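# Shut the coffee maker lid until it latches

## Task

Push the coffee maker's lid down until it latches with a click, keep the machine upright, and finish with neither hand in contact with the lid.

## Robot and tools

Robot: two arms on a table, left_arm (base near x +0.048, y +0.371, z +0.044 m) and right_arm (base near x -0.011, y -0.276, z +0.037 m). Each carries a five-finger hand: right_arm a right hand, left_arm a mirrored left hand. A camera stand sits behind the arms. Cameras: cam_high and cam_low (fixed, 504x504), cam_left_wrist and cam_right_wrist (fisheye, 672x504).

Frames. The scene frame has its origin at table-top height, halfway between the two nominal bases; +z is up, +x points out over the table, and left_arm is on the +y side (image sides may differ). Reported poses are in this frame. Motion offsets are instead along each arm's own Hand target axes. The hand point sits 0.05 m in front of the palm and 0.15 m out from the wrist face; its +z runs along the straight fingers, +y out of the palm, +x across the palm away from the thumb on the right hand (toward the thumb on the left hand). Straight fingers extend 0.06-0.07 m past the point, 0.06 m behind it along -y. A wrist bracket on the little-finger side can strike objects.

execute_actions(actions, cameras). actions is a list of actions; each action is a table of up to 15 rows, one row per 1/30 s control step; a short table repeats its final row to fill 15 steps. Every row is one flat list of 28 numbers, all within [-1, 1], covering both arms even if one is idle: left dx, dy, dz, rx, ry, rz, then left little, ring, middle, index, thumb_bend, thumb_turn, force_limit, speed; then the same 14 for the right arm. The six pose numbers are an offset, not a pose: measured from that arm's Hand target as it stood when the action began, along that target's axes; every row counts from that same start, not from the previous row. Scale: 1.0 equals 0.6 m for dx-dz and 180 degrees for rx-rz, which together form one rotation vector. Six zeros re-request the current Hand target. Finger numbers are absolute targets: +1 straight/open, -1 curled/closed; thumb_turn -1 places the thumb opposite the fingers, +1 beside the palm. force_limit maps -1..+1 to roughly 0..10 N at the fingertip (0..15 N for the two thumb motors). speed runs from near zero at -1 to full at +0.48 and above. There is no 'leave unchanged' value: to keep a hand as is, resend the eight numbers last executed for it; if none yet, send its hand_measured plus hand_force_limit and hand_speed. cameras: list of names, ["all"], or []; omitted means all only when actions is empty. An unknown name invalidates the call.

move(target, speed, blend, blocking, cameras). target is one 28-number row laid out as above, or a list of up to 15 such rows; every row's pose part is an offset from the Hand targets at the move's start, not from the previous row. Hand numbers apply as described for execute_actions. speed: m/s, 0.002 to 4.3, default 0.25 (turn rate capped at twice that in rad/s); one value or one per target. blend: corner rounding in metres for lists; 0 means stop at each target. Paths run straight, end together, last at least 0.5 s and stop at 10 s; they do not avoid obstacles or the other arm. blocking=false returns after about 0.5 s while motion continues. The result adds a 'move:' line: done, off_target, moving, held or fault, and limits such as paced (pose clipped) or held (steps withheld). done or off_target says nothing about contact.

wait(seconds 0-10, cameras): lets time pass holding last commands. stop(cameras): brakes a running move. zoom_image(camera, region=[x0, y0, x1, y1] pixels, at most 504 wide and tall) magnifies the newest image of that camera. show_instructions(): shows reference images. finished_scene(scene): ends the scene for good; call it once the lid is latched and the hands are clear.

Results: end_effector_position (m) and end_effector_quat_wxyz per arm, Hand target (the base for your next offsets), joint positions, velocities and torques, and per hand six-value lists hand_measured, hand_stopped_by (moving, target, force, stalled, fault) and hand_load_n (positive when something pushes a finger open), in the finger order above. Action results may list intermediate positions. Joint ranges (rad): waist ±2.880, shoulder 0 to 3.142, elbow 0 to 3.019, wrist pitch -1.693 to 1.571, wrist yaw ±1.571, wrist roll ±2.094.

Behaviour to expect: the controller limits each commanded turn to 40 degrees from the measured orientation. Hands often rest 1-3 cm (sometimes 5) below or short of the command without any contact; a later action, even zeros, asks again, and a further offset can cover the gap. Small rotations can shift the hand point noticeably. An arm blocked by something keeps pressing until you command it back past its current point. Faster motion and targets deeper past contact mean harder hits.

Avoid: knocking the coffee maker over or off the table; slamming the lid or striking the machine; fast contact; arms touching or a hand gripping the other hand's fingers; paths close to an arm's own base (go around it); excess finger force; leaving an arm stretched or pushing against something for long, since motor heat at 100 °C drops the arm for 30-60 s (a MOTOR HOT line appears from 85 °C). Objects may occasionally be nudged by outside pushes. After latching, lift the hand off the lid.

Each tool is called after ">>>" by a JSON object that holds its "fn" and its "kwargs", one argument or row to a line.

Reference images:

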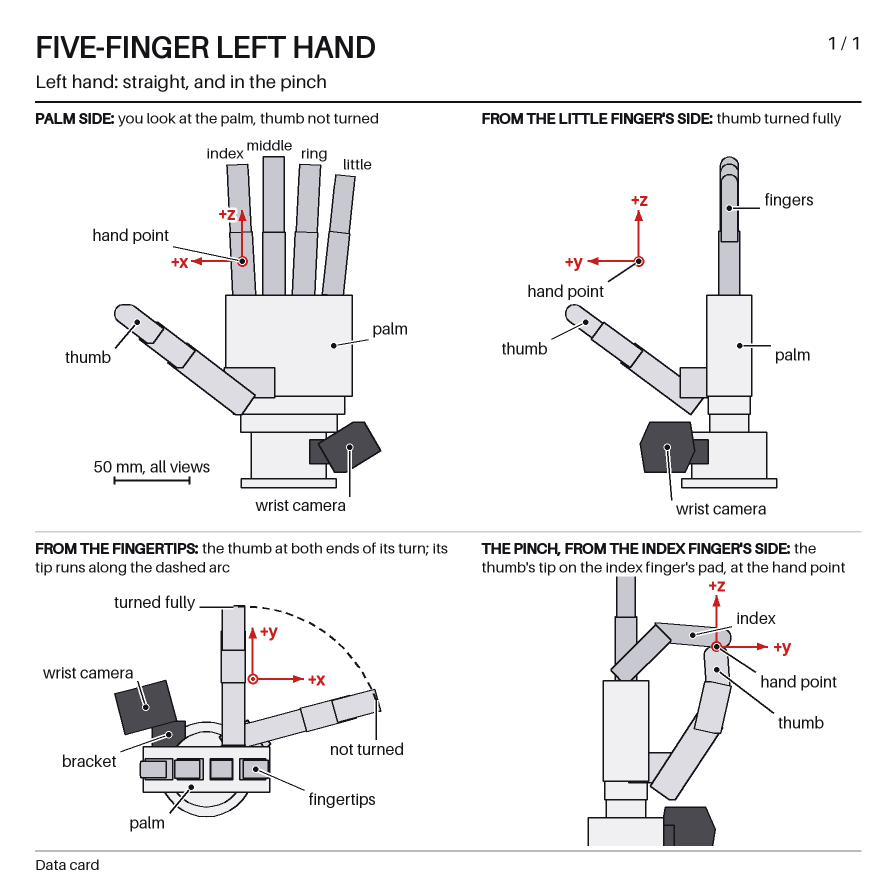

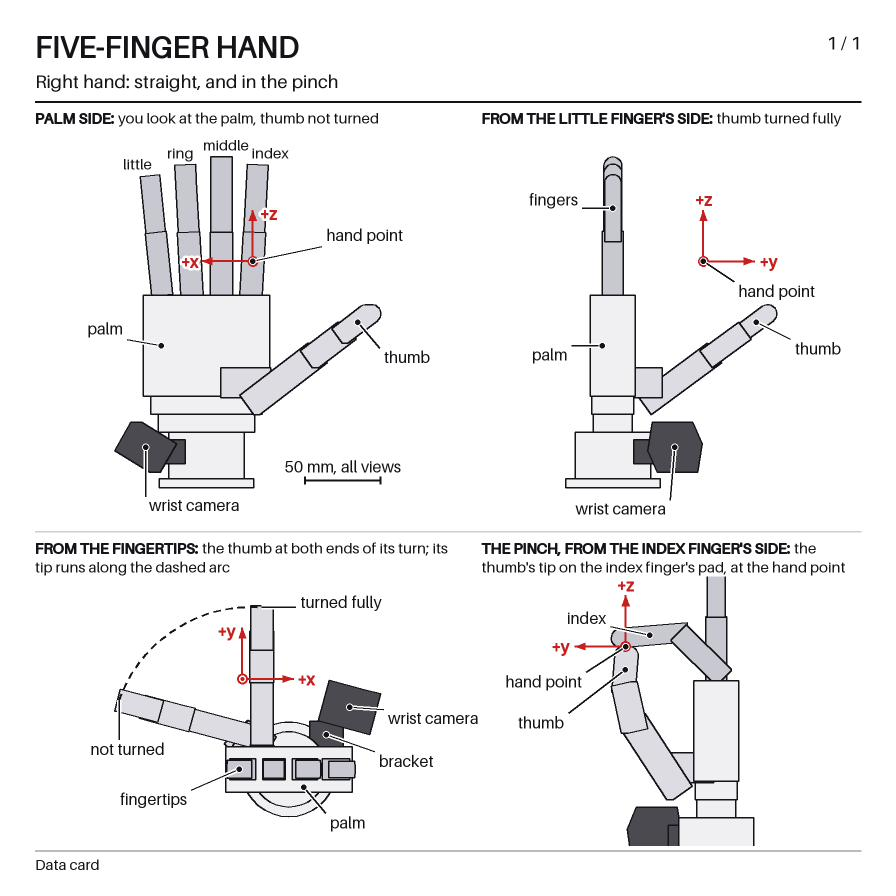

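## Session

>>> {"fn": "execute_actions", "kwargs": {
  "actions": []
}}

>>> {"fn": "zoom_image", "kwargs": {
  "camera": "cam_high",
  "region": [90, 150, 400, 400]
}}

>>> {"fn": "zoom_image", "kwargs": {
  "camera": "cam_low",
  "region": [230, 100, 430, 300]
}}

Scene clock: 0.00 s.
left_arm: end_effector_position=(+0.6962, +0.1427, +0.3182) hand_measured=(+1.000, +1.000, +1.000, +1.000, +1.000, +1.000) hand_load_n=(+0.0, +0.0, +0.0, +0.0, +0.0, +0.0) hand_stopped_by=(target, target, target, target, target, target) hand_force_limit=0.00 hand_speed=-0.80 end_effector_quat_wxyz=(+0.647, +0.428, +0.550, -0.310) | right_arm: end_effector_position=(+0.6866, -0.2717, +0.1754) hand_measured=(+1.000, +1.000, +1.000, +1.000, +1.000, +1.000) hand_load_n=(+0.0, +0.0, +0.0, +0.0, +0.0, +0.0) hand_stopped_by=(target, target, target, target, target, target) hand_force_limit=0.00 hand_speed=-0.80 end_effector_quat_wxyz=(+0.186, +0.646, +0.113, +0.732)
Joint positions: left_arm=[-0.138 1.66 1.048 0.662 0.943 1.745] | right_arm=[0.199 2.046 0.992 1.2 0.242 -2.028]
Joint velocities: within noise
Joint torques (N m): no reading
Heat: left arm: hottest shoulder 24 °C; right arm: hottest elbow 24 °C.
Hand target: left_arm +0.7007, +0.1419, +0.3297; +0.654, +0.430, +0.542, -0.306 | right_arm +0.6911, -0.2709, +0.1873; +0.186, +0.636, +0.108, +0.741
camera_calibration:
cam_left_wrist: T_world_to_cam=[[-0.772406, -0.393748, -0.498349, 0.758437], [0.181787, 0.614757, -0.767481, 0.0326654], [0.608558, -0.6834, -0.403264, -0.0802258], [0, 0, 0, 1]] pos_world=[0.628705, 0.223726, 0.370684]
cam_right_wrist: T_world_to_cam=[[-0.0772351, -0.7646, 0.639861, -0.260392], [-0.475594, -0.5358, -0.69766, 0.304919], [0.876268, -0.358198, -0.322256, -0.526347], [0, 0, 0, 1]] pos_world=[0.586127, -0.224256, 0.209725]

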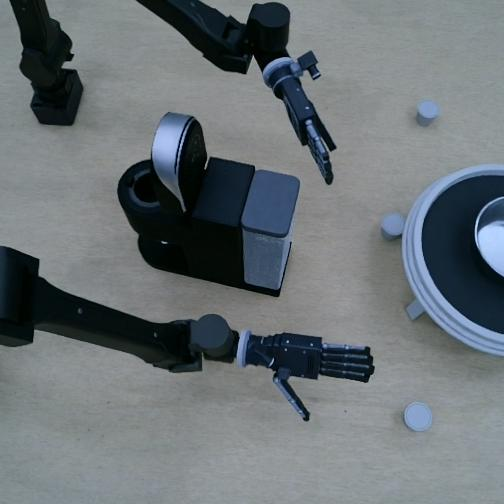

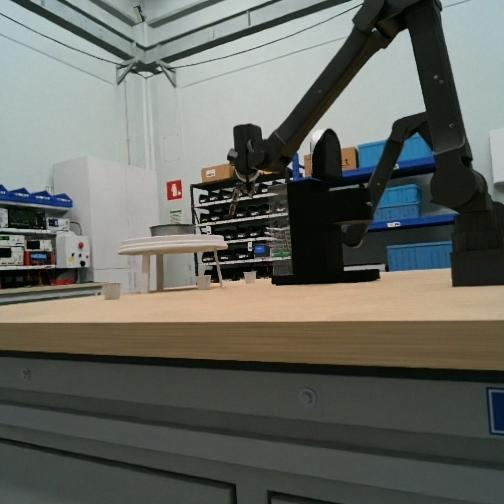

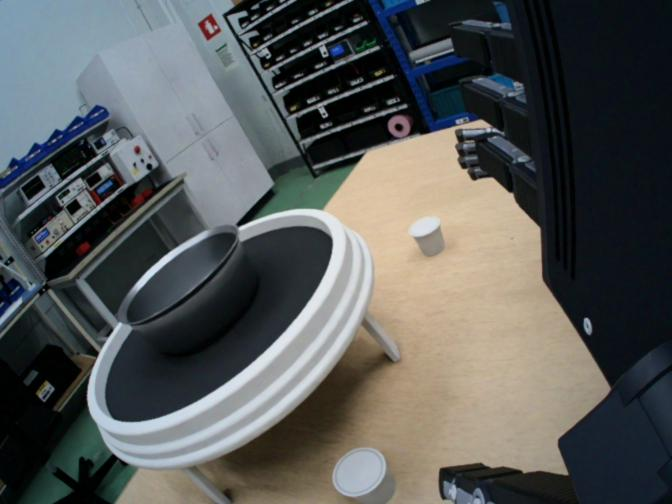

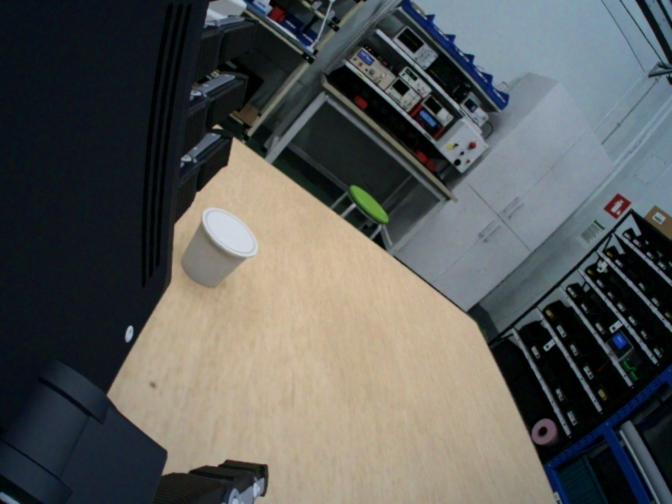

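Scaled by 1.626 from the camera's 504x504 image, which has a finer 720x720 frame.

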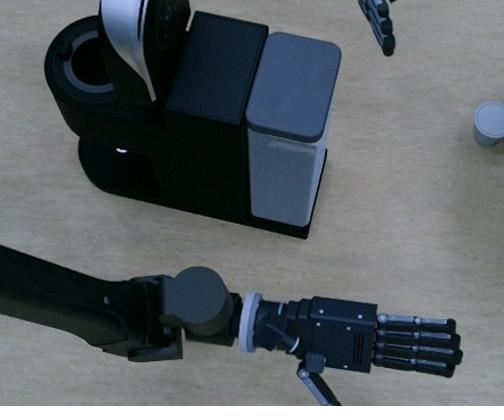

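Scaled by 2.520 from the camera's 504x504 image, which has a finer 720x720 frame.

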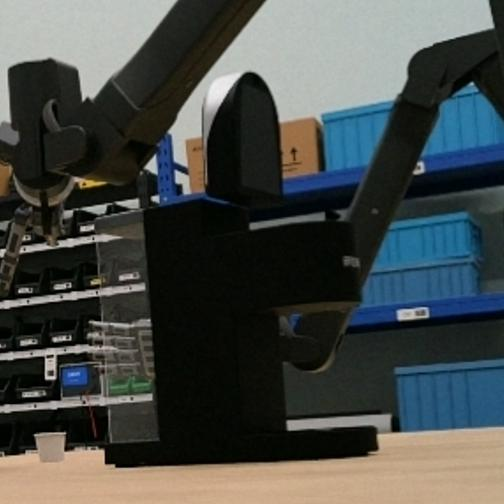

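>>> {"fn": "move", "kwargs": {
  "target": [
    [0,0,0,0,0,0,1,1,1,1,1,1,0,-0.8, 0.2358,0.1107,-0.04,0,0,0,0,0,0,0,1,1,0,-0.4],
    [0,0,0,0,0,0,1,1,1,1,1,1,0,-0.8, 0.5542,0.3847,-0.2858,-0.0486,-0.044,0.6287,0,0,0,0,1,1,0,-0.4]
  ],
  "speed": 0.35,
  "blend": 0.05,
  "cameras": ["all"]
}}

Scene clock: 12.73 s.
left_arm: end_effector_position=(+0.6962, +0.1427, +0.3182) hand_measured=(+1.000, +1.000, +1.000, +1.000, +1.000, +1.000) hand_load_n=(+0.0, +0.0, +0.0, +0.0, +0.0, +0.0) hand_stopped_by=(target, target, target, target, target, target) hand_force_limit=0.00 hand_speed=-0.80 end_effector_quat_wxyz=(+0.647, +0.428, +0.550, -0.310) | right_arm: end_effector_position=(+0.4530, -0.3274, +0.5107) hand_measured=(+0.000, +0.000, +0.000, +0.000, +1.000, +1.000) hand_load_n=(+0.0, +0.0, +0.0, +0.0, +0.0, +0.0) hand_stopped_by=(target, target, target, target, target, target) hand_force_limit=0.00 hand_speed=-0.40 end_effector_quat_wxyz=(+0.455, -0.484, +0.541, -0.515)
Joint positions: left_arm=[-0.138 1.66 1.048 0.662 0.943 1.745] | right_arm=[-0.184 0.874 1.097 -0.277 -0.098 -0.011]
Joint torques (N m): left_arm=[-0.03 -13.8 8.47 2.24 -0.13 -0.04] | right_arm=[-0.32 -4.89 15.09 1.62 -0.14 0.03]
Heat: left arm: hottest elbow 25 °C; right arm: hottest elbow 25 °C.
Hand target: left_arm +0.7007, +0.1419, +0.3297; +0.654, +0.430, +0.542, -0.306 | right_arm +0.4501, -0.3295, +0.5503; +0.468, -0.469, +0.529, -0.530
Off the commanded pose: left_arm 0.012 m, 1 deg | right_arm 0.040 m, 3 deg.
move: off_target (left_arm, right_arm)
camera_calibration:
cam_left_wrist: T_world_to_cam=[[-0.772406, -0.393748, -0.498349, 0.758437], [0.181787, 0.614757, -0.767481, 0.0326654], [0.608558, -0.6834, -0.403264, -0.0802258], [0, 0, 0, 1]] pos_world=[0.628705, 0.223726, 0.370684]
cam_right_wrist: T_world_to_cam=[[-0.0123608, -0.272034, -0.962208, 0.414446], [-0.443247, 0.864063, -0.238592, 0.607166], [0.896314, 0.423547, -0.131259, -0.0842724], [0, 0, 0, 1]] pos_world=[0.349782, -0.376193, 0.532587]

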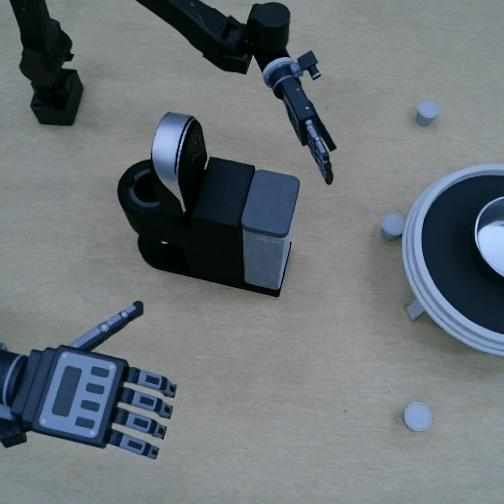

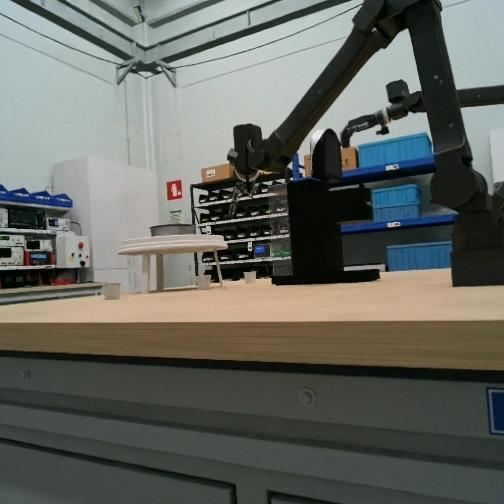

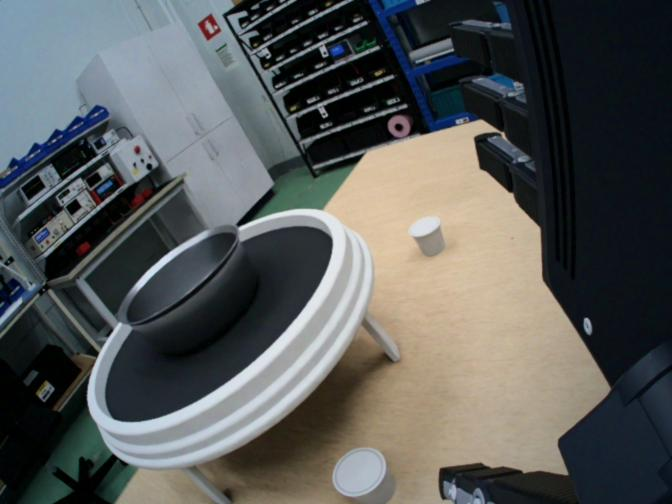

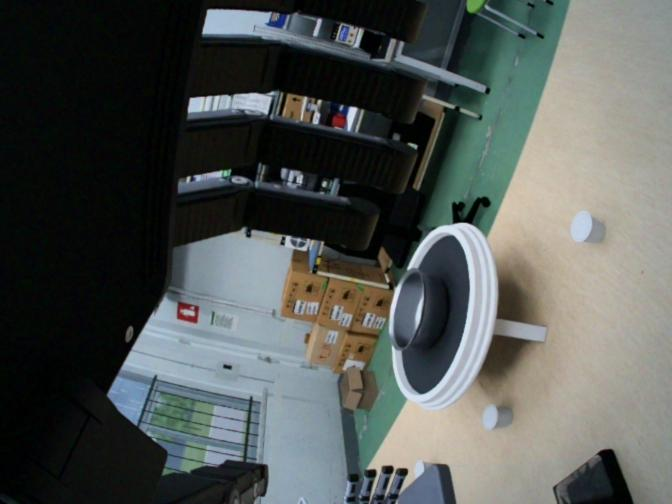

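>>> {"fn": "move", "kwargs": {
  "target": [0,0,0,0,0,0,1,1,1,1,1,1,0,-0.8, -0.615,-0.05,-0.0147,0,0,0,0,0,0,0,1,1,0,-0.4],
  "speed": 0.3,
  "cameras": ["cam_high","cam_low","cam_right_wrist"]
}}

>>> {"fn": "zoom_image", "kwargs": {
  "camera": "cam_low",
  "region": [250, 70, 400, 210]
}}

>>> {"fn": "zoom_image", "kwargs": {
  "camera": "cam_high",
  "region": [90, 80, 330, 320]
}}

Scene clock: 15.37 s.
left_arm: end_effector_position=(+0.6962, +0.1427, +0.3182) hand_measured=(+1.000, +1.000, +1.000, +1.000, +1.000, +1.000) hand_load_n=(+0.0, +0.0, +0.0, +0.0, +0.0, +0.0) hand_stopped_by=(target, target, target, target, target, target) hand_force_limit=0.00 hand_speed=-0.80 end_effector_quat_wxyz=(+0.647, +0.428, +0.550, -0.310) | right_arm: end_effector_position=(+0.4817, +0.0339, +0.5472) hand_measured=(+0.000, +0.000, +0.000, +0.000, +1.000, +1.000) hand_load_n=(+0.0, +0.0, +0.0, +0.0, +0.0, -0.5) hand_stopped_by=(target, target, target, target, target, target) hand_force_limit=0.00 hand_speed=-0.40 end_effector_quat_wxyz=(-0.448, +0.490, -0.528, +0.530)
Joint positions: left_arm=[-0.138 1.66 1.048 0.662 0.943 1.745] | right_arm=[0.827 1.278 1.465 -0.248 0.916 0.002]
Joint torques (N m): left_arm=[-0.09 -13.8 8.49 2.24 -0.13 -0.04] | right_arm=[0.03 -8.53 14.68 2.44 0.24 -0.12]
Heat: left arm: hottest elbow 25 °C; right arm: hottest elbow 26 °C.
Hand target: left_arm +0.7007, +0.1419, +0.3297; +0.654, +0.430, +0.542, -0.306 | right_arm +0.4864, +0.0377, +0.5799; -0.468, +0.469, -0.529, +0.530
Off the commanded pose: left_arm 0.012 m, 1 deg | right_arm 0.033 m, 3 deg.
move: off_target (left_arm, right_arm)
camera_calibration:
cam_right_wrist: T_world_to_cam=[[-0.00076972, -0.312567, -0.949895, 0.537304], [-0.438684, 0.853721, -0.280565, 0.33752], [0.898641, 0.416488, -0.137775, -0.255625], [0, 0, 0, 1]] pos_world=[0.378193, -0.0137401, 0.56986]
Images, in order (width x height): cam_high 504x504, cam_low 504x504, cam_right_wrist 672x504.

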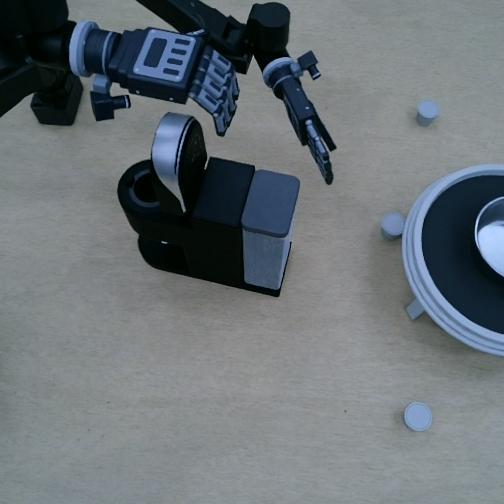

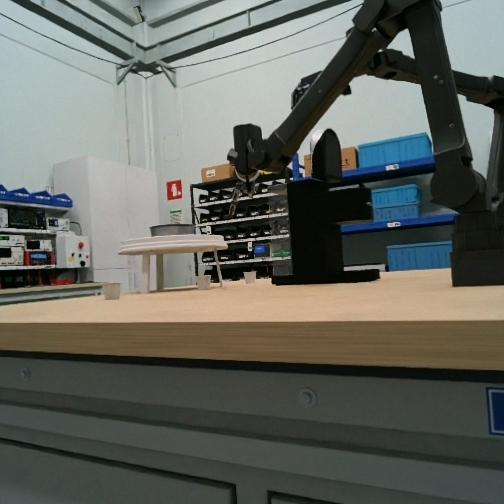

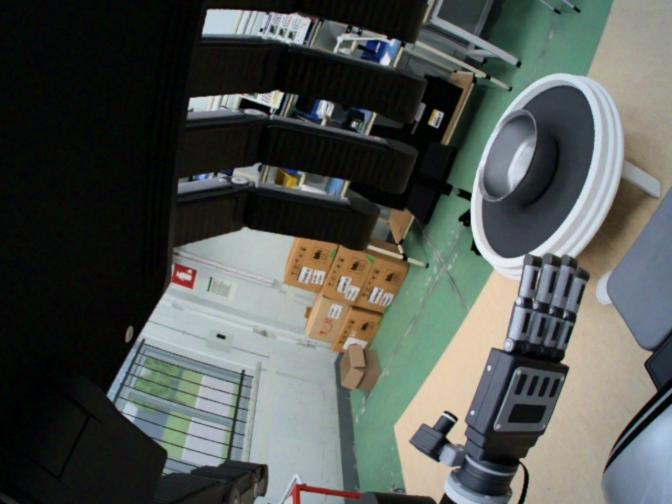

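Scaled by 3.360 from the camera's 504x504 image, which has a finer 720x720 frame.

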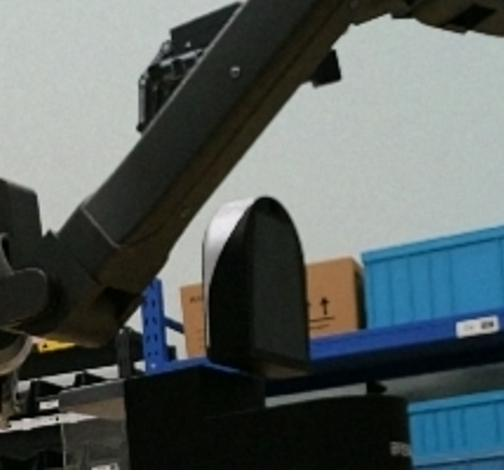

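Scaled by 2.100 from the camera's 504x504 image, which has a finer 720x720 frame.

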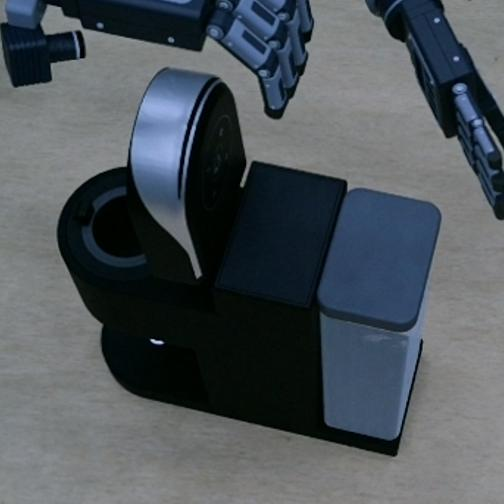

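>>> {"fn": "move", "kwargs": {
  "target": [0,0,0,0,0,0,1,1,1,1,1,1,0,-0.8, 0,0.25,-0.02,0,0,0,0,0,0,0,1,1,0,-0.4],
  "speed": 0.2,
  "cameras": ["cam_high","cam_low","cam_right_wrist"]
}}

>>> {"fn": "zoom_image", "kwargs": {
  "camera": "cam_low",
  "region": [250, 70, 400, 210]
}}

>>> {"fn": "zoom_image", "kwargs": {
  "camera": "cam_high",
  "region": [90, 80, 330, 320]
}}

Scene clock: 17.87 s.
left_arm: end_effector_position=(+0.6962, +0.1427, +0.3182) hand_measured=(+1.000, +1.000, +1.000, +1.000, +1.000, +1.000) hand_load_n=(+0.0, +0.0, +0.0, +0.0, +0.0, +0.0) hand_stopped_by=(target, target, target, target, target, target) hand_force_limit=0.00 hand_speed=-0.80 end_effector_quat_wxyz=(+0.647, +0.428, +0.550, -0.310) | right_arm: end_effector_position=(+0.4786, +0.0381, +0.4300) hand_measured=(+0.000, +0.000, +0.000, +0.000, +1.000, +1.000) hand_load_n=(+0.0, +0.0, -0.5, +0.0, +0.0, +0.0) hand_stopped_by=(target, target, target, target, target, target) hand_force_limit=0.00 hand_speed=-0.40 end_effector_quat_wxyz=(+0.467, -0.468, +0.533, -0.528)
Joint positions: left_arm=[-0.138 1.66 1.048 0.662 0.943 1.745] | right_arm=[0.841 1.267 1.117 0.138 0.937 0.011]
Joint torques (N m): left_arm=[-0.03 -13.8 8.49 2.24 -0.13 -0.04] | right_arm=[0.73 -9.82 8.88 2.39 0.2 -0.26]
Heat: left arm: hottest elbow 26 °C; right arm: hottest elbow 26 °C.
Hand target: left_arm +0.7007, +0.1419, +0.3297; +0.654, +0.430, +0.542, -0.306 | right_arm +0.4745, +0.0391, +0.4299; +0.468, -0.469, +0.529, -0.530
Off the commanded pose: left_arm 0.012 m, 1 deg | right_arm 0.004 m, 1 deg.
move: off_target (left_arm)
camera_calibration:
cam_right_wrist: T_world_to_cam=[[0.0321666, -0.269154, -0.96256, 0.415351], [-0.422408, 0.869162, -0.257154, 0.281293], [0.905835, 0.414865, -0.085735, -0.296479], [0, 0, 0, 1]] pos_world=[0.374021, -0.00969701, 0.446717]
Images, in order (width x height): cam_high 504x504, cam_low 504x504, cam_right_wrist 672x504.

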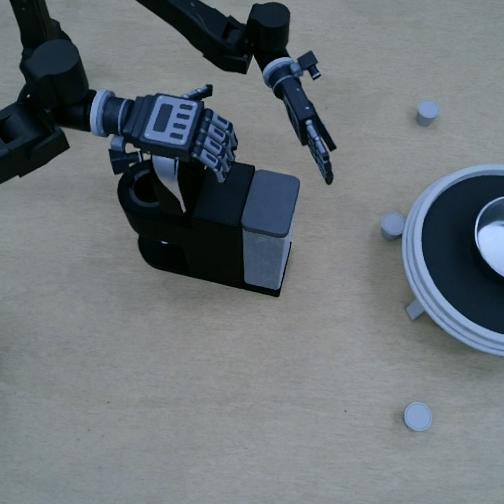

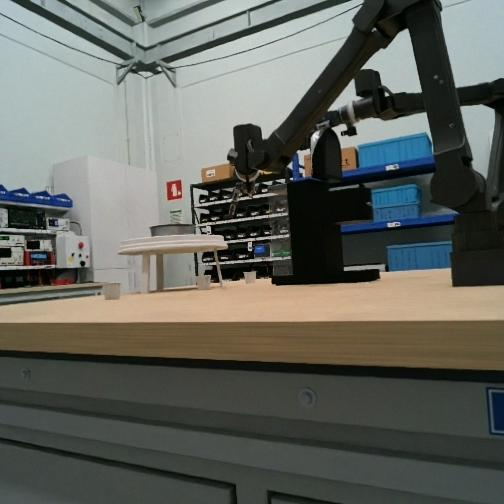

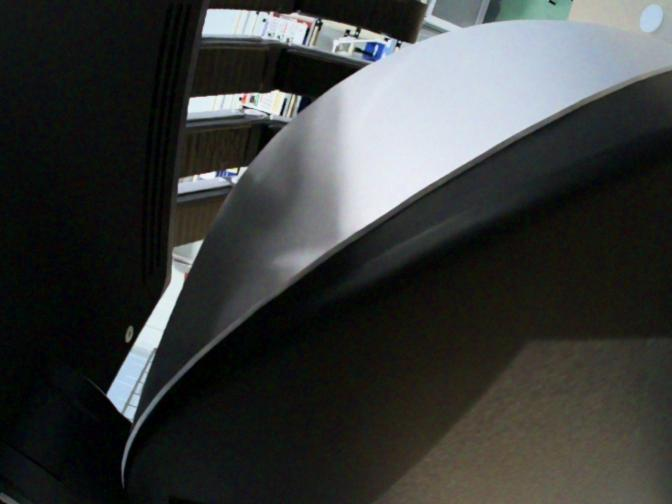

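Scaled by 3.360 from the camera's 504x504 image, which has a finer 720x720 frame.

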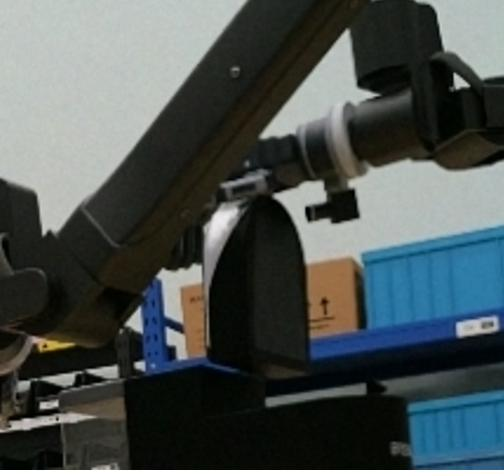

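Scaled by 2.100 from the camera's 504x504 image, which has a finer 720x720 frame.

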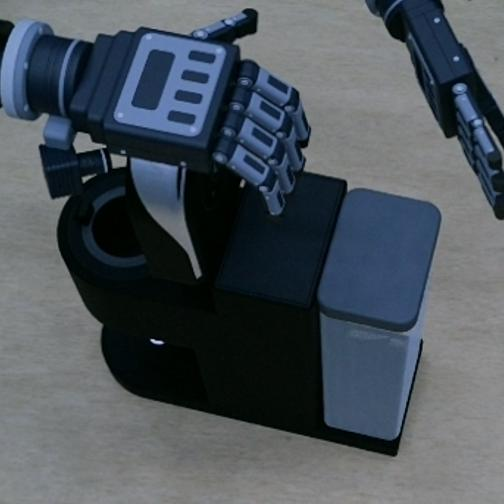

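>>> {"fn": "move", "kwargs": {
  "target": [
    [0,0,0,0,0,0,1,1,1,1,1,1,0,-0.8, 0,0,-0.165,0,0,0,0,0,0,0,1,1,0,-0.4],
    [0,0,0,0,0,0,1,1,1,1,1,1,0,-0.8, 0,0.055,-0.22,0,0,0,0,0,0,0,1,1,0,-0.4],
    [0,0,0,0,0,0,1,1,1,1,1,1,0,-0.8, 0,0.122,-0.235,0,0,0,0,0,0,0,1,1,0,-0.4],
    [0,0,0,0,0,0,1,1,1,1,1,1,0,-0.8, 0,0.165,-0.265,0,0,0,0,0,0,0,1,1,0,-0.4]
  ],
  "speed": 0.1,
  "blend": [0.01,0.01,0.01,0],
  "cameras": ["cam_high","cam_low","cam_right_wrist"]
}}

>>> {"fn": "zoom_image", "kwargs": {
  "camera": "cam_low",
  "region": [250, 110, 400, 250]
}}

>>> {"fn": "zoom_image", "kwargs": {
  "camera": "cam_high",
  "region": [90, 80, 330, 320]
}}

Scene clock: 21.67 s.
left_arm: end_effector_position=(+0.6962, +0.1427, +0.3182) hand_measured=(+1.000, +1.000, +1.000, +1.000, +1.000, +1.000) hand_load_n=(+0.0, +0.0, +0.0, +0.0, +0.0, +0.0) hand_stopped_by=(target, target, target, target, target, target) hand_force_limit=0.00 hand_speed=-0.80 end_effector_quat_wxyz=(+0.647, +0.428, +0.550, -0.310) | right_arm: end_effector_position=(+0.3207, +0.0524, +0.3400) hand_measured=(+0.000, +0.000, +0.000, +0.000, +1.000, +1.000) hand_load_n=(+0.0, +0.0, +1.5, +0.0, +0.5, +0.0) hand_stopped_by=(target, target, target, target, target, target) hand_force_limit=0.00 hand_speed=-0.40 end_effector_quat_wxyz=(+0.470, -0.460, +0.536, -0.529)
Joint positions: left_arm=[-0.138 1.66 1.048 0.662 0.943 1.745] | right_arm=[1.207 1.125 0.752 0.38 1.311 0.012]
Joint torques (N m): left_arm=[-0.09 -13.86 8.47 2.24 -0.13 -0.04] | right_arm=[0.97 -5.25 8.18 2.13 0.12 -0.2]
Heat: left arm: hottest elbow 26 °C; right arm: hottest elbow 26 °C.
Hand target: left_arm +0.7007, +0.1419, +0.3297; +0.654, +0.430, +0.542, -0.306 | right_arm +0.3167, +0.0584, +0.3308; +0.468, -0.469, +0.529, -0.530
Off the commanded pose: left_arm 0.012 m, 1 deg | right_arm 0.012 m, 1 deg.
move: off_target (left_arm, right_arm)
camera_calibration:
cam_right_wrist: T_world_to_cam=[[0.0395389, -0.255806, -0.965919, 0.335645], [-0.412942, 0.876082, -0.248917, 0.172684], [0.909899, 0.408711, -0.0709937, -0.173077], [0, 0, 0, 1]] pos_world=[0.21552, 0.00531264, 0.354903]
Images, in order (width x height): cam_high 504x504, cam_low 504x504, cam_right_wrist 672x504.

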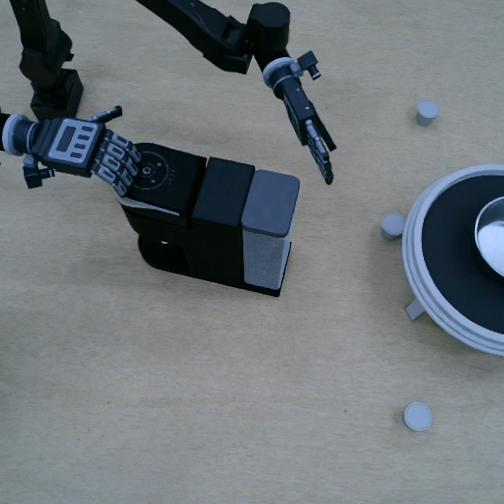

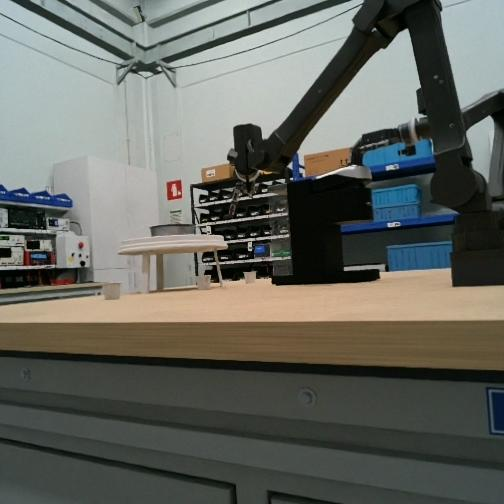

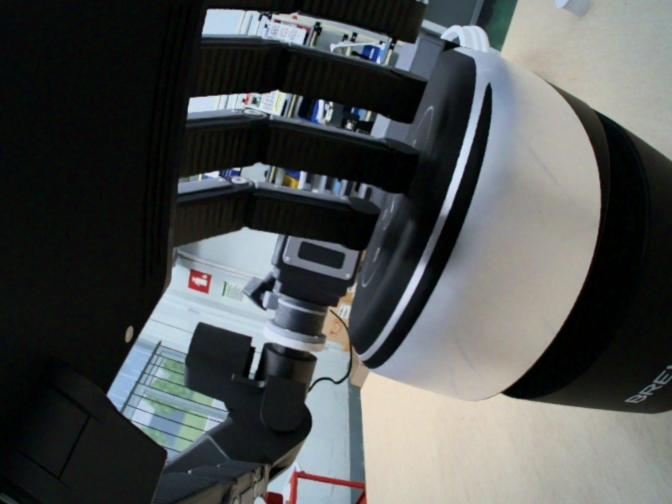

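Scaled by 3.360 from the camera's 504x504 image, which has a finer 720x720 frame.

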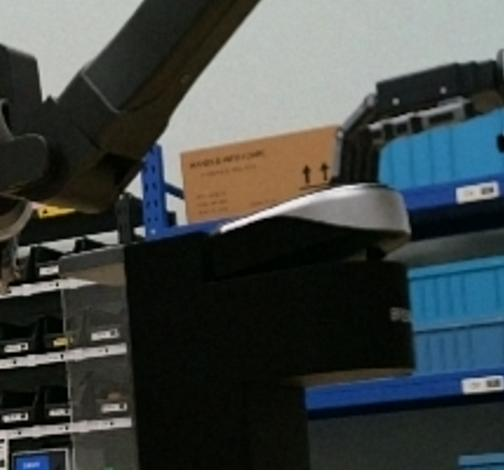

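Scaled by 2.100 from the camera's 504x504 image, which has a finer 720x720 frame.

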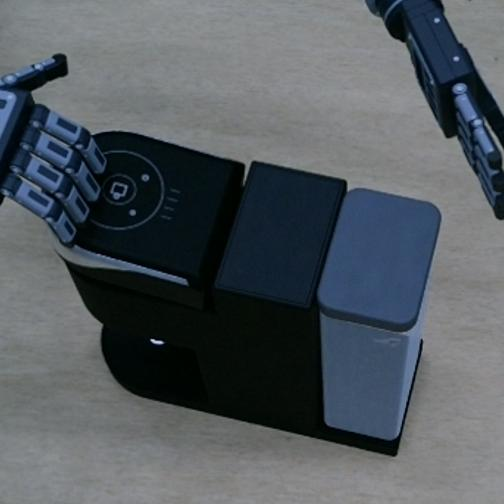

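>>> {"fn": "move", "kwargs": {
  "target": [
    [0,0,0,0,0,0,1,1,1,1,1,1,0,-0.8, 0,-0.14,0,0,0,0,0,0,0,0,1,1,0,-0.4],
    [0,0,0,0,0,0,1,1,1,1,1,1,0,-0.8, 0.0557,-0.14,0.143,-0.028,0,0.067,1,1,1,1,1,1,0,0]
  ],
  "speed": 0.2,
  "cameras": ["cam_high","cam_low","cam_right_wrist"]
}}

>>> {"fn": "zoom_image", "kwargs": {
  "camera": "cam_low",
  "region": [250, 110, 400, 250]
}}

>>> {"fn": "zoom_image", "kwargs": {
  "camera": "cam_high",
  "region": [60, 80, 300, 320]
}}

Scene clock: 27.23 s.
left_arm: end_effector_position=(+0.6962, +0.1427, +0.3182) hand_measured=(+1.000, +1.000, +1.000, +1.000, +1.000, +1.000) hand_load_n=(+0.0, +0.0, +0.0, +0.0, +0.0, +0.0) hand_stopped_by=(target, target, target, target, target, target) hand_force_limit=0.00 hand_speed=-0.80 end_effector_quat_wxyz=(+0.647, +0.428, +0.550, -0.310) | right_arm: end_effector_position=(+0.3896, +0.0105, +0.3811) hand_measured=(+1.000, +1.000, +1.000, +1.000, +1.000, +1.000) hand_load_n=(+0.0, -0.5, -0.5, +0.0, +0.0, -0.5) hand_stopped_by=(target, target, target, target, target, target) hand_force_limit=0.00 hand_speed=0.00 end_effector_quat_wxyz=(+0.482, -0.451, +0.593, -0.460)
Joint positions: left_arm=[-0.138 1.66 1.048 0.662 0.943 1.745] | right_arm=[0.936 1.043 0.895 -0.062 1.007 0.336]
Joint torques (N m): left_arm=[-0.09 -13.8 8.49 2.22 -0.13 -0.04] | right_arm=[-0.26 -6.42 14.74 1.36 0.07 -0.02]
Heat: left arm: hottest elbow 26 °C; right arm: hottest elbow 27 °C.
Hand target: left_arm +0.7007, +0.1419, +0.3297; +0.654, +0.430, +0.542, -0.306 | right_arm +0.3978, +0.0149, +0.4149; +0.500, -0.431, +0.598, -0.454
Off the commanded pose: left_arm 0.012 m, 1 deg | right_arm 0.035 m, 3 deg.
move: off_target (left_arm, right_arm); target 2's new numbers were sent with right_arm's hand 0.035 m and 3 deg from that target
camera_calibration:
cam_right_wrist: T_world_to_cam=[[-0.0508658, -0.105709, -0.993095, 0.405948], [-0.441914, 0.89412, -0.0725392, 0.192078], [0.895614, 0.435173, -0.0921945, -0.202312], [0, 0, 0, 1]] pos_world=[0.286724, -0.0407876, 0.398426]
Images, in order (width x height): cam_high 504x504, cam_low 504x504, cam_right_wrist 672x504.

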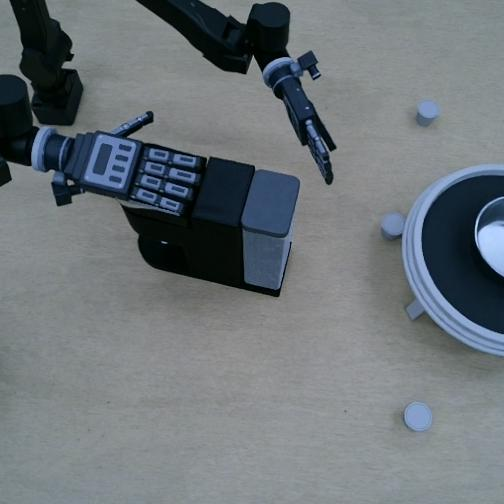

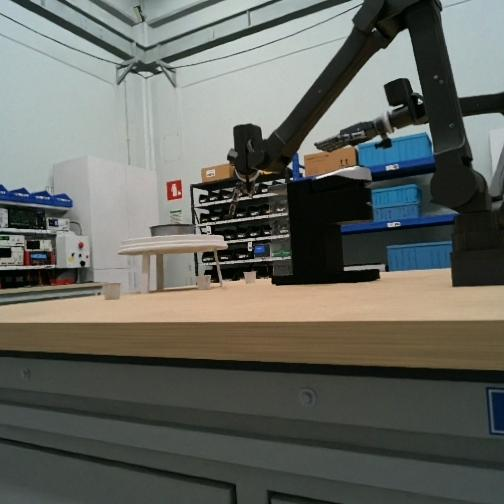

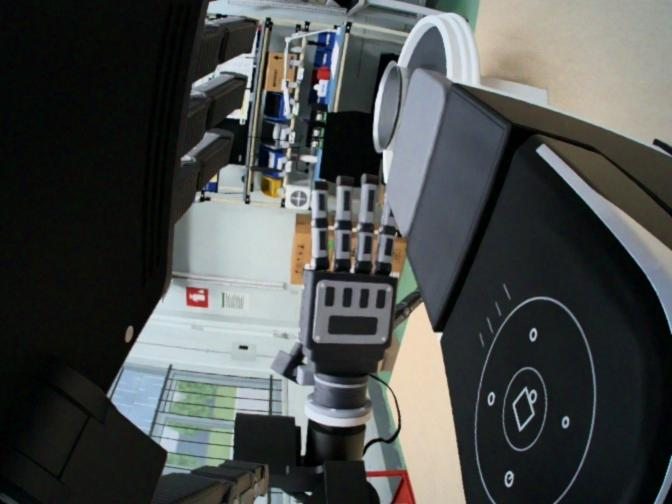

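Scaled by 3.360 from the camera's 504x504 image, which has a finer 720x720 frame.

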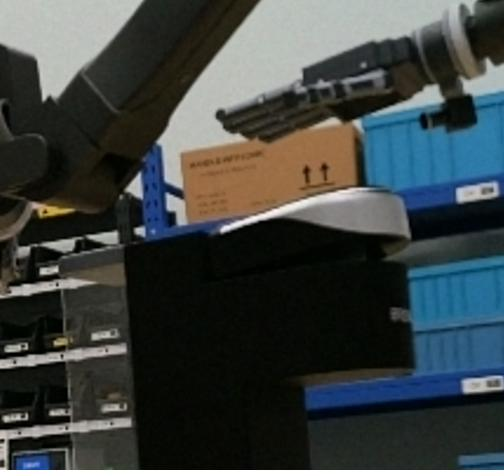

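Scaled by 2.100 from the camera's 504x504 image, which has a finer 720x720 frame.

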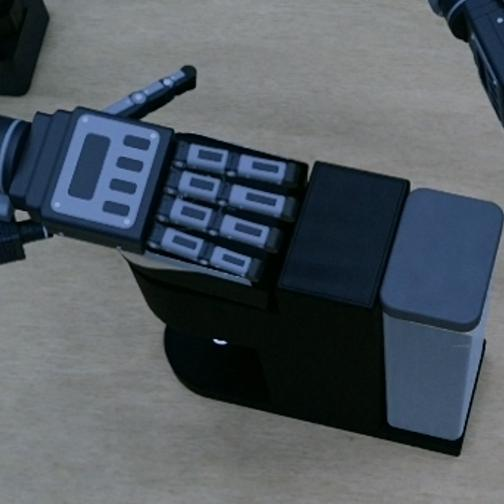

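>>> {"fn": "move", "kwargs": {
  "target": [0,0,0,0,0,0,1,1,1,1,1,1,0,-0.8, 0.0466,0.219,0.0196,0,0,0,1,1,1,1,1,1,0,0],
  "speed": 0.08,
  "cameras": ["cam_high","cam_low","cam_right_wrist"]
}}

>>> {"fn": "zoom_image", "kwargs": {
  "camera": "cam_low",
  "region": [250, 110, 400, 250]
}}

>>> {"fn": "zoom_image", "kwargs": {
  "camera": "cam_high",
  "region": [60, 80, 300, 320]
}}

Scene clock: 30.37 s.
left_arm: end_effector_position=(+0.6962, +0.1427, +0.3182) hand_measured=(+1.000, +1.000, +1.000, +1.000, +1.000, +1.000) hand_load_n=(+0.0, +0.0, +0.0, +0.0, +0.0, +0.0) hand_stopped_by=(target, target, target, target, target, target) hand_force_limit=0.00 hand_speed=-0.80 end_effector_quat_wxyz=(+0.647, +0.428, +0.550, -0.310) | right_arm: end_effector_position=(+0.3949, +0.0173, +0.2961) hand_measured=(+1.000, +1.000, +1.000, +1.000, +1.000, +1.000) hand_load_n=(+0.0, +0.0, -0.5, +0.0, +0.0, +0.0) hand_stopped_by=(target, target, target, target, target, target) hand_force_limit=0.00 hand_speed=0.00 end_effector_quat_wxyz=(+0.513, -0.420, +0.600, -0.447)
Joint positions: left_arm=[-0.138 1.66 1.048 0.662 0.943 1.745] | right_arm=[0.935 1.143 0.686 0.32 1.007 0.36]
Joint torques (N m): left_arm=[-0.09 -13.86 8.47 2.24 -0.12 -0.04] | right_arm=[-0.44 -4.89 7.88 2.28 0.01 -0.23]
Heat: left arm: hottest elbow 27 °C; right arm: hottest elbow 27 °C.
Hand target: left_arm +0.7007, +0.1419, +0.3297; +0.654, +0.430, +0.542, -0.306 | right_arm +0.3978, +0.0148, +0.2801; +0.500, -0.431, +0.598, -0.454
Off the commanded pose: left_arm 0.012 m, 1 deg | right_arm 0.016 m, 2 deg.
move: off_target (left_arm, right_arm)
camera_calibration:
cam_right_wrist: T_world_to_cam=[[-0.00412294, -0.0257363, -0.99966, 0.304666], [-0.437029, 0.899194, -0.0213473, 0.164891], [0.899438, 0.436792, -0.0149548, -0.242338], [0, 0, 0, 1]] pos_world=[0.291286, -0.0345767, 0.304459]
Images, in order (width x height): cam_high 504x504, cam_low 504x504, cam_right_wrist 672x504.

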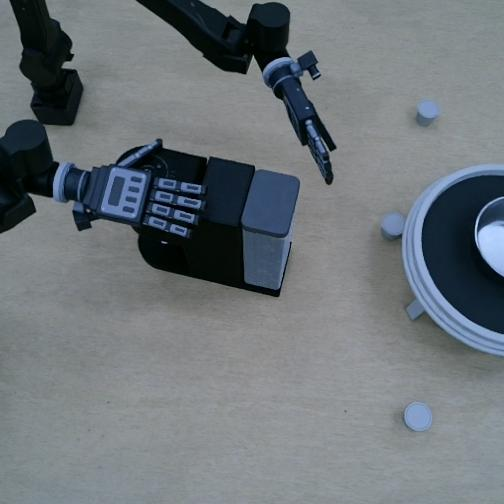

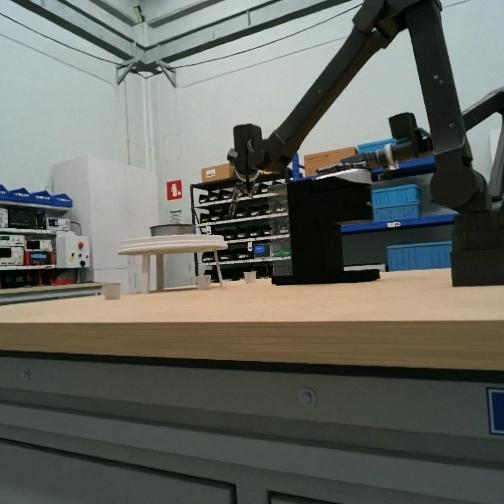

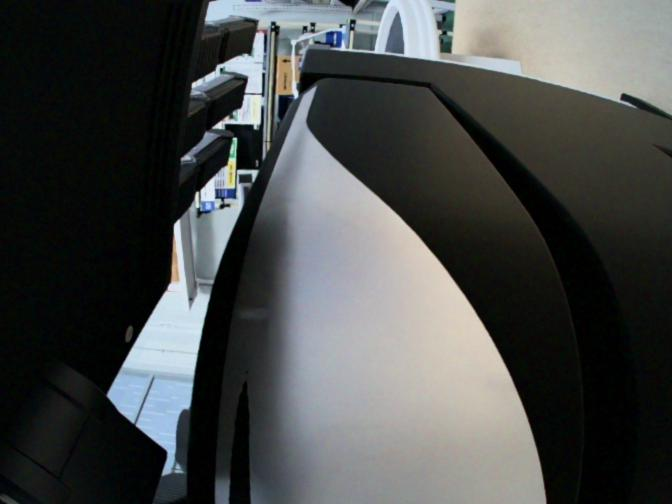

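Scaled by 3.360 from the camera's 504x504 image, which has a finer 720x720 frame.

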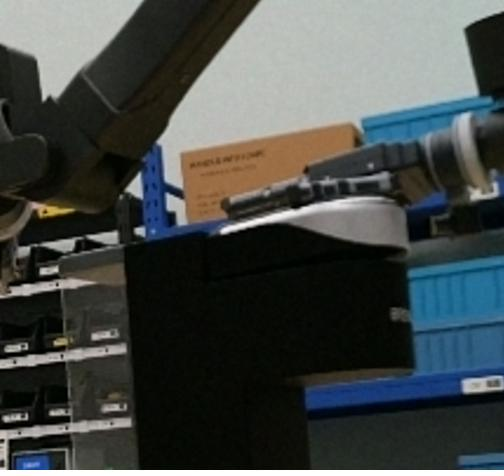

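Scaled by 2.100 from the camera's 504x504 image, which has a finer 720x720 frame.

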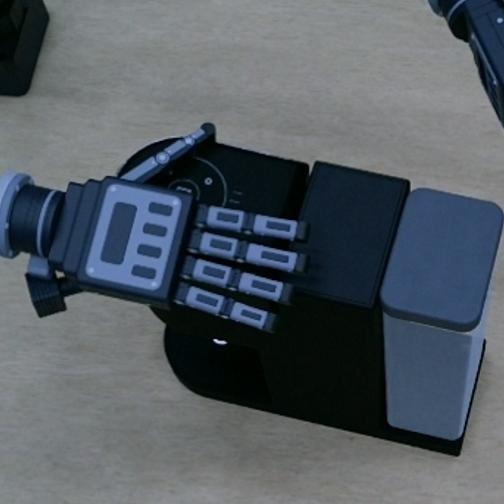

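>>> {"fn": "move", "kwargs": {
  "target": [
    [0,0,0,0,0,0,1,1,1,1,1,1,0,-0.8, -0.007,-0.035,0.022,0,0,0,1,1,1,1,1,1,0,0],
    [0,0,0,0,0,0,1,1,1,1,1,1,0,-0.8, 0.014,0.063,0.031,0,0,0,1,1,1,1,1,1,0,0]
  ],
  "speed": 0.08,
  "blend": 0.005,
  "cameras": ["cam_high","cam_low","cam_right_wrist"]
}}

>>> {"fn": "zoom_image", "kwargs": {
  "camera": "cam_low",
  "region": [300, 130, 400, 230]
}}

>>> {"fn": "zoom_image", "kwargs": {
  "camera": "cam_high",
  "region": [60, 80, 300, 320]
}}

Scene clock: 33.77 s.
left_arm: end_effector_position=(+0.6962, +0.1427, +0.3182) hand_measured=(+1.000, +1.000, +1.000, +1.000, +1.000, +1.000) hand_load_n=(+0.0, +0.0, +0.0, +0.0, +0.0, +0.0) hand_stopped_by=(target, target, target, target, target, target) hand_force_limit=0.00 hand_speed=-0.80 end_effector_quat_wxyz=(+0.647, +0.428, +0.550, -0.310) | right_arm: end_effector_position=(+0.4116, +0.0202, +0.2908) hand_measured=(+1.000, +1.000, +1.000, +1.000, +1.000, +1.000) hand_load_n=(+0.0, +0.0, +0.0, +0.0, +0.0, +0.0) hand_stopped_by=(target, target, target, target, target, target) hand_force_limit=0.00 hand_speed=0.00 end_effector_quat_wxyz=(+0.545, -0.389, +0.603, -0.434)
Joint positions: left_arm=[-0.138 1.66 1.048 0.662 0.943 1.745] | right_arm=[0.901 1.202 0.659 0.491 0.97 0.368]
Joint torques (N m): left_arm=[-0.09 -13.8 8.47 2.22 -0.13 -0.04] | right_arm=[-0.21 -3.31 5.64 1.14 -0.05 -0.4]
Heat: left arm: hottest elbow 27 °C; right arm: hottest elbow 27 °C.
Hand target: left_arm +0.7007, +0.1419, +0.3297; +0.654, +0.430, +0.542, -0.306 | right_arm +0.4128, +0.0128, +0.2397; +0.500, -0.431, +0.598, -0.454
Off the commanded pose: left_arm 0.012 m, 1 deg | right_arm 0.051 m, 7 deg.
move: off_target (left_arm, right_arm)
camera_calibration:
cam_right_wrist: T_world_to_cam=[[0.0479267, 0.0506754, -0.997565, 0.275885], [-0.438681, 0.898307, 0.0245573, 0.156922], [0.897364, 0.436435, 0.0652832, -0.281099], [0, 0, 0, 1]] pos_world=[0.307865, -0.0322634, 0.289711]
Images, in order (width x height): cam_high 504x504, cam_low 504x504, cam_right_wrist 672x504.

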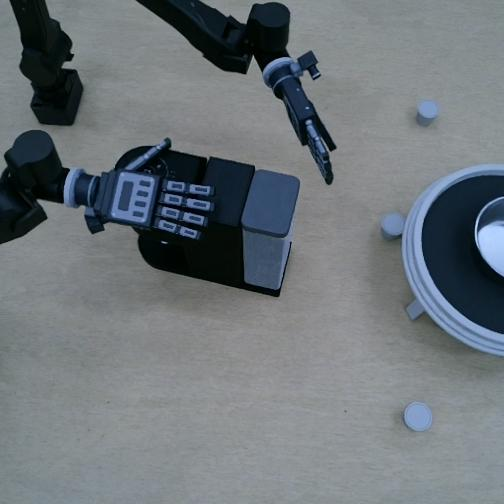

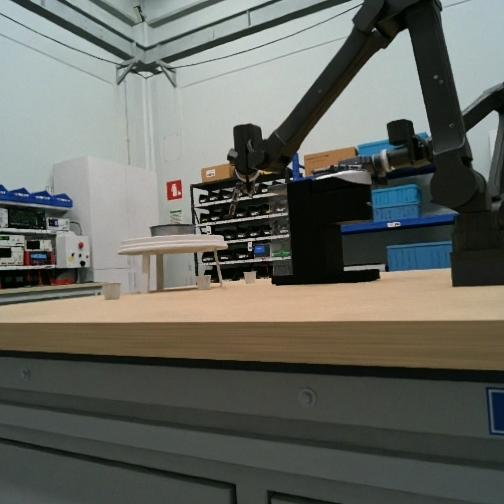

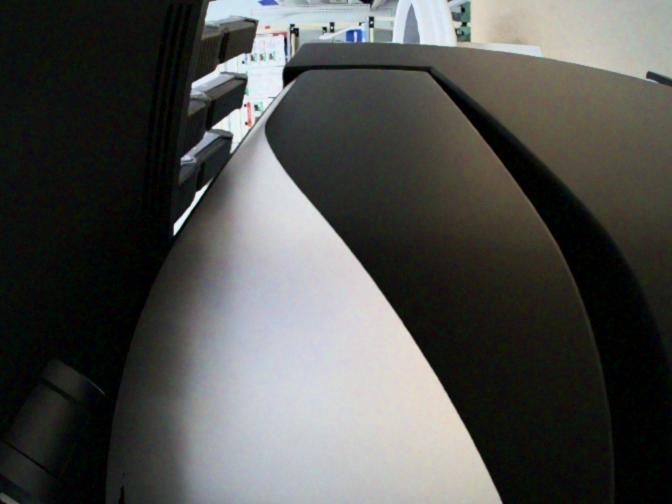

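Scaled by 5.040 from the camera's 504x504 image, which has a finer 720x720 frame.

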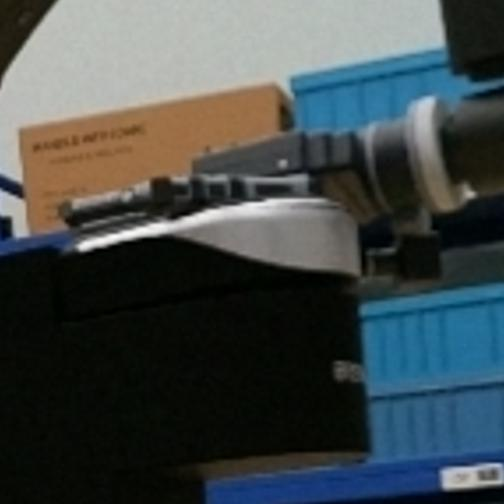

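Scaled by 2.100 from the camera's 504x504 image, which has a finer 720x720 frame.

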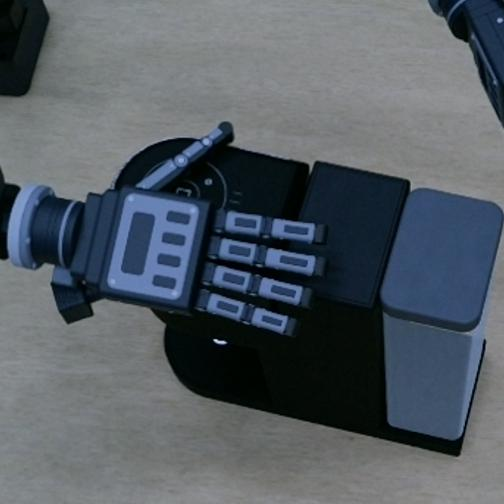

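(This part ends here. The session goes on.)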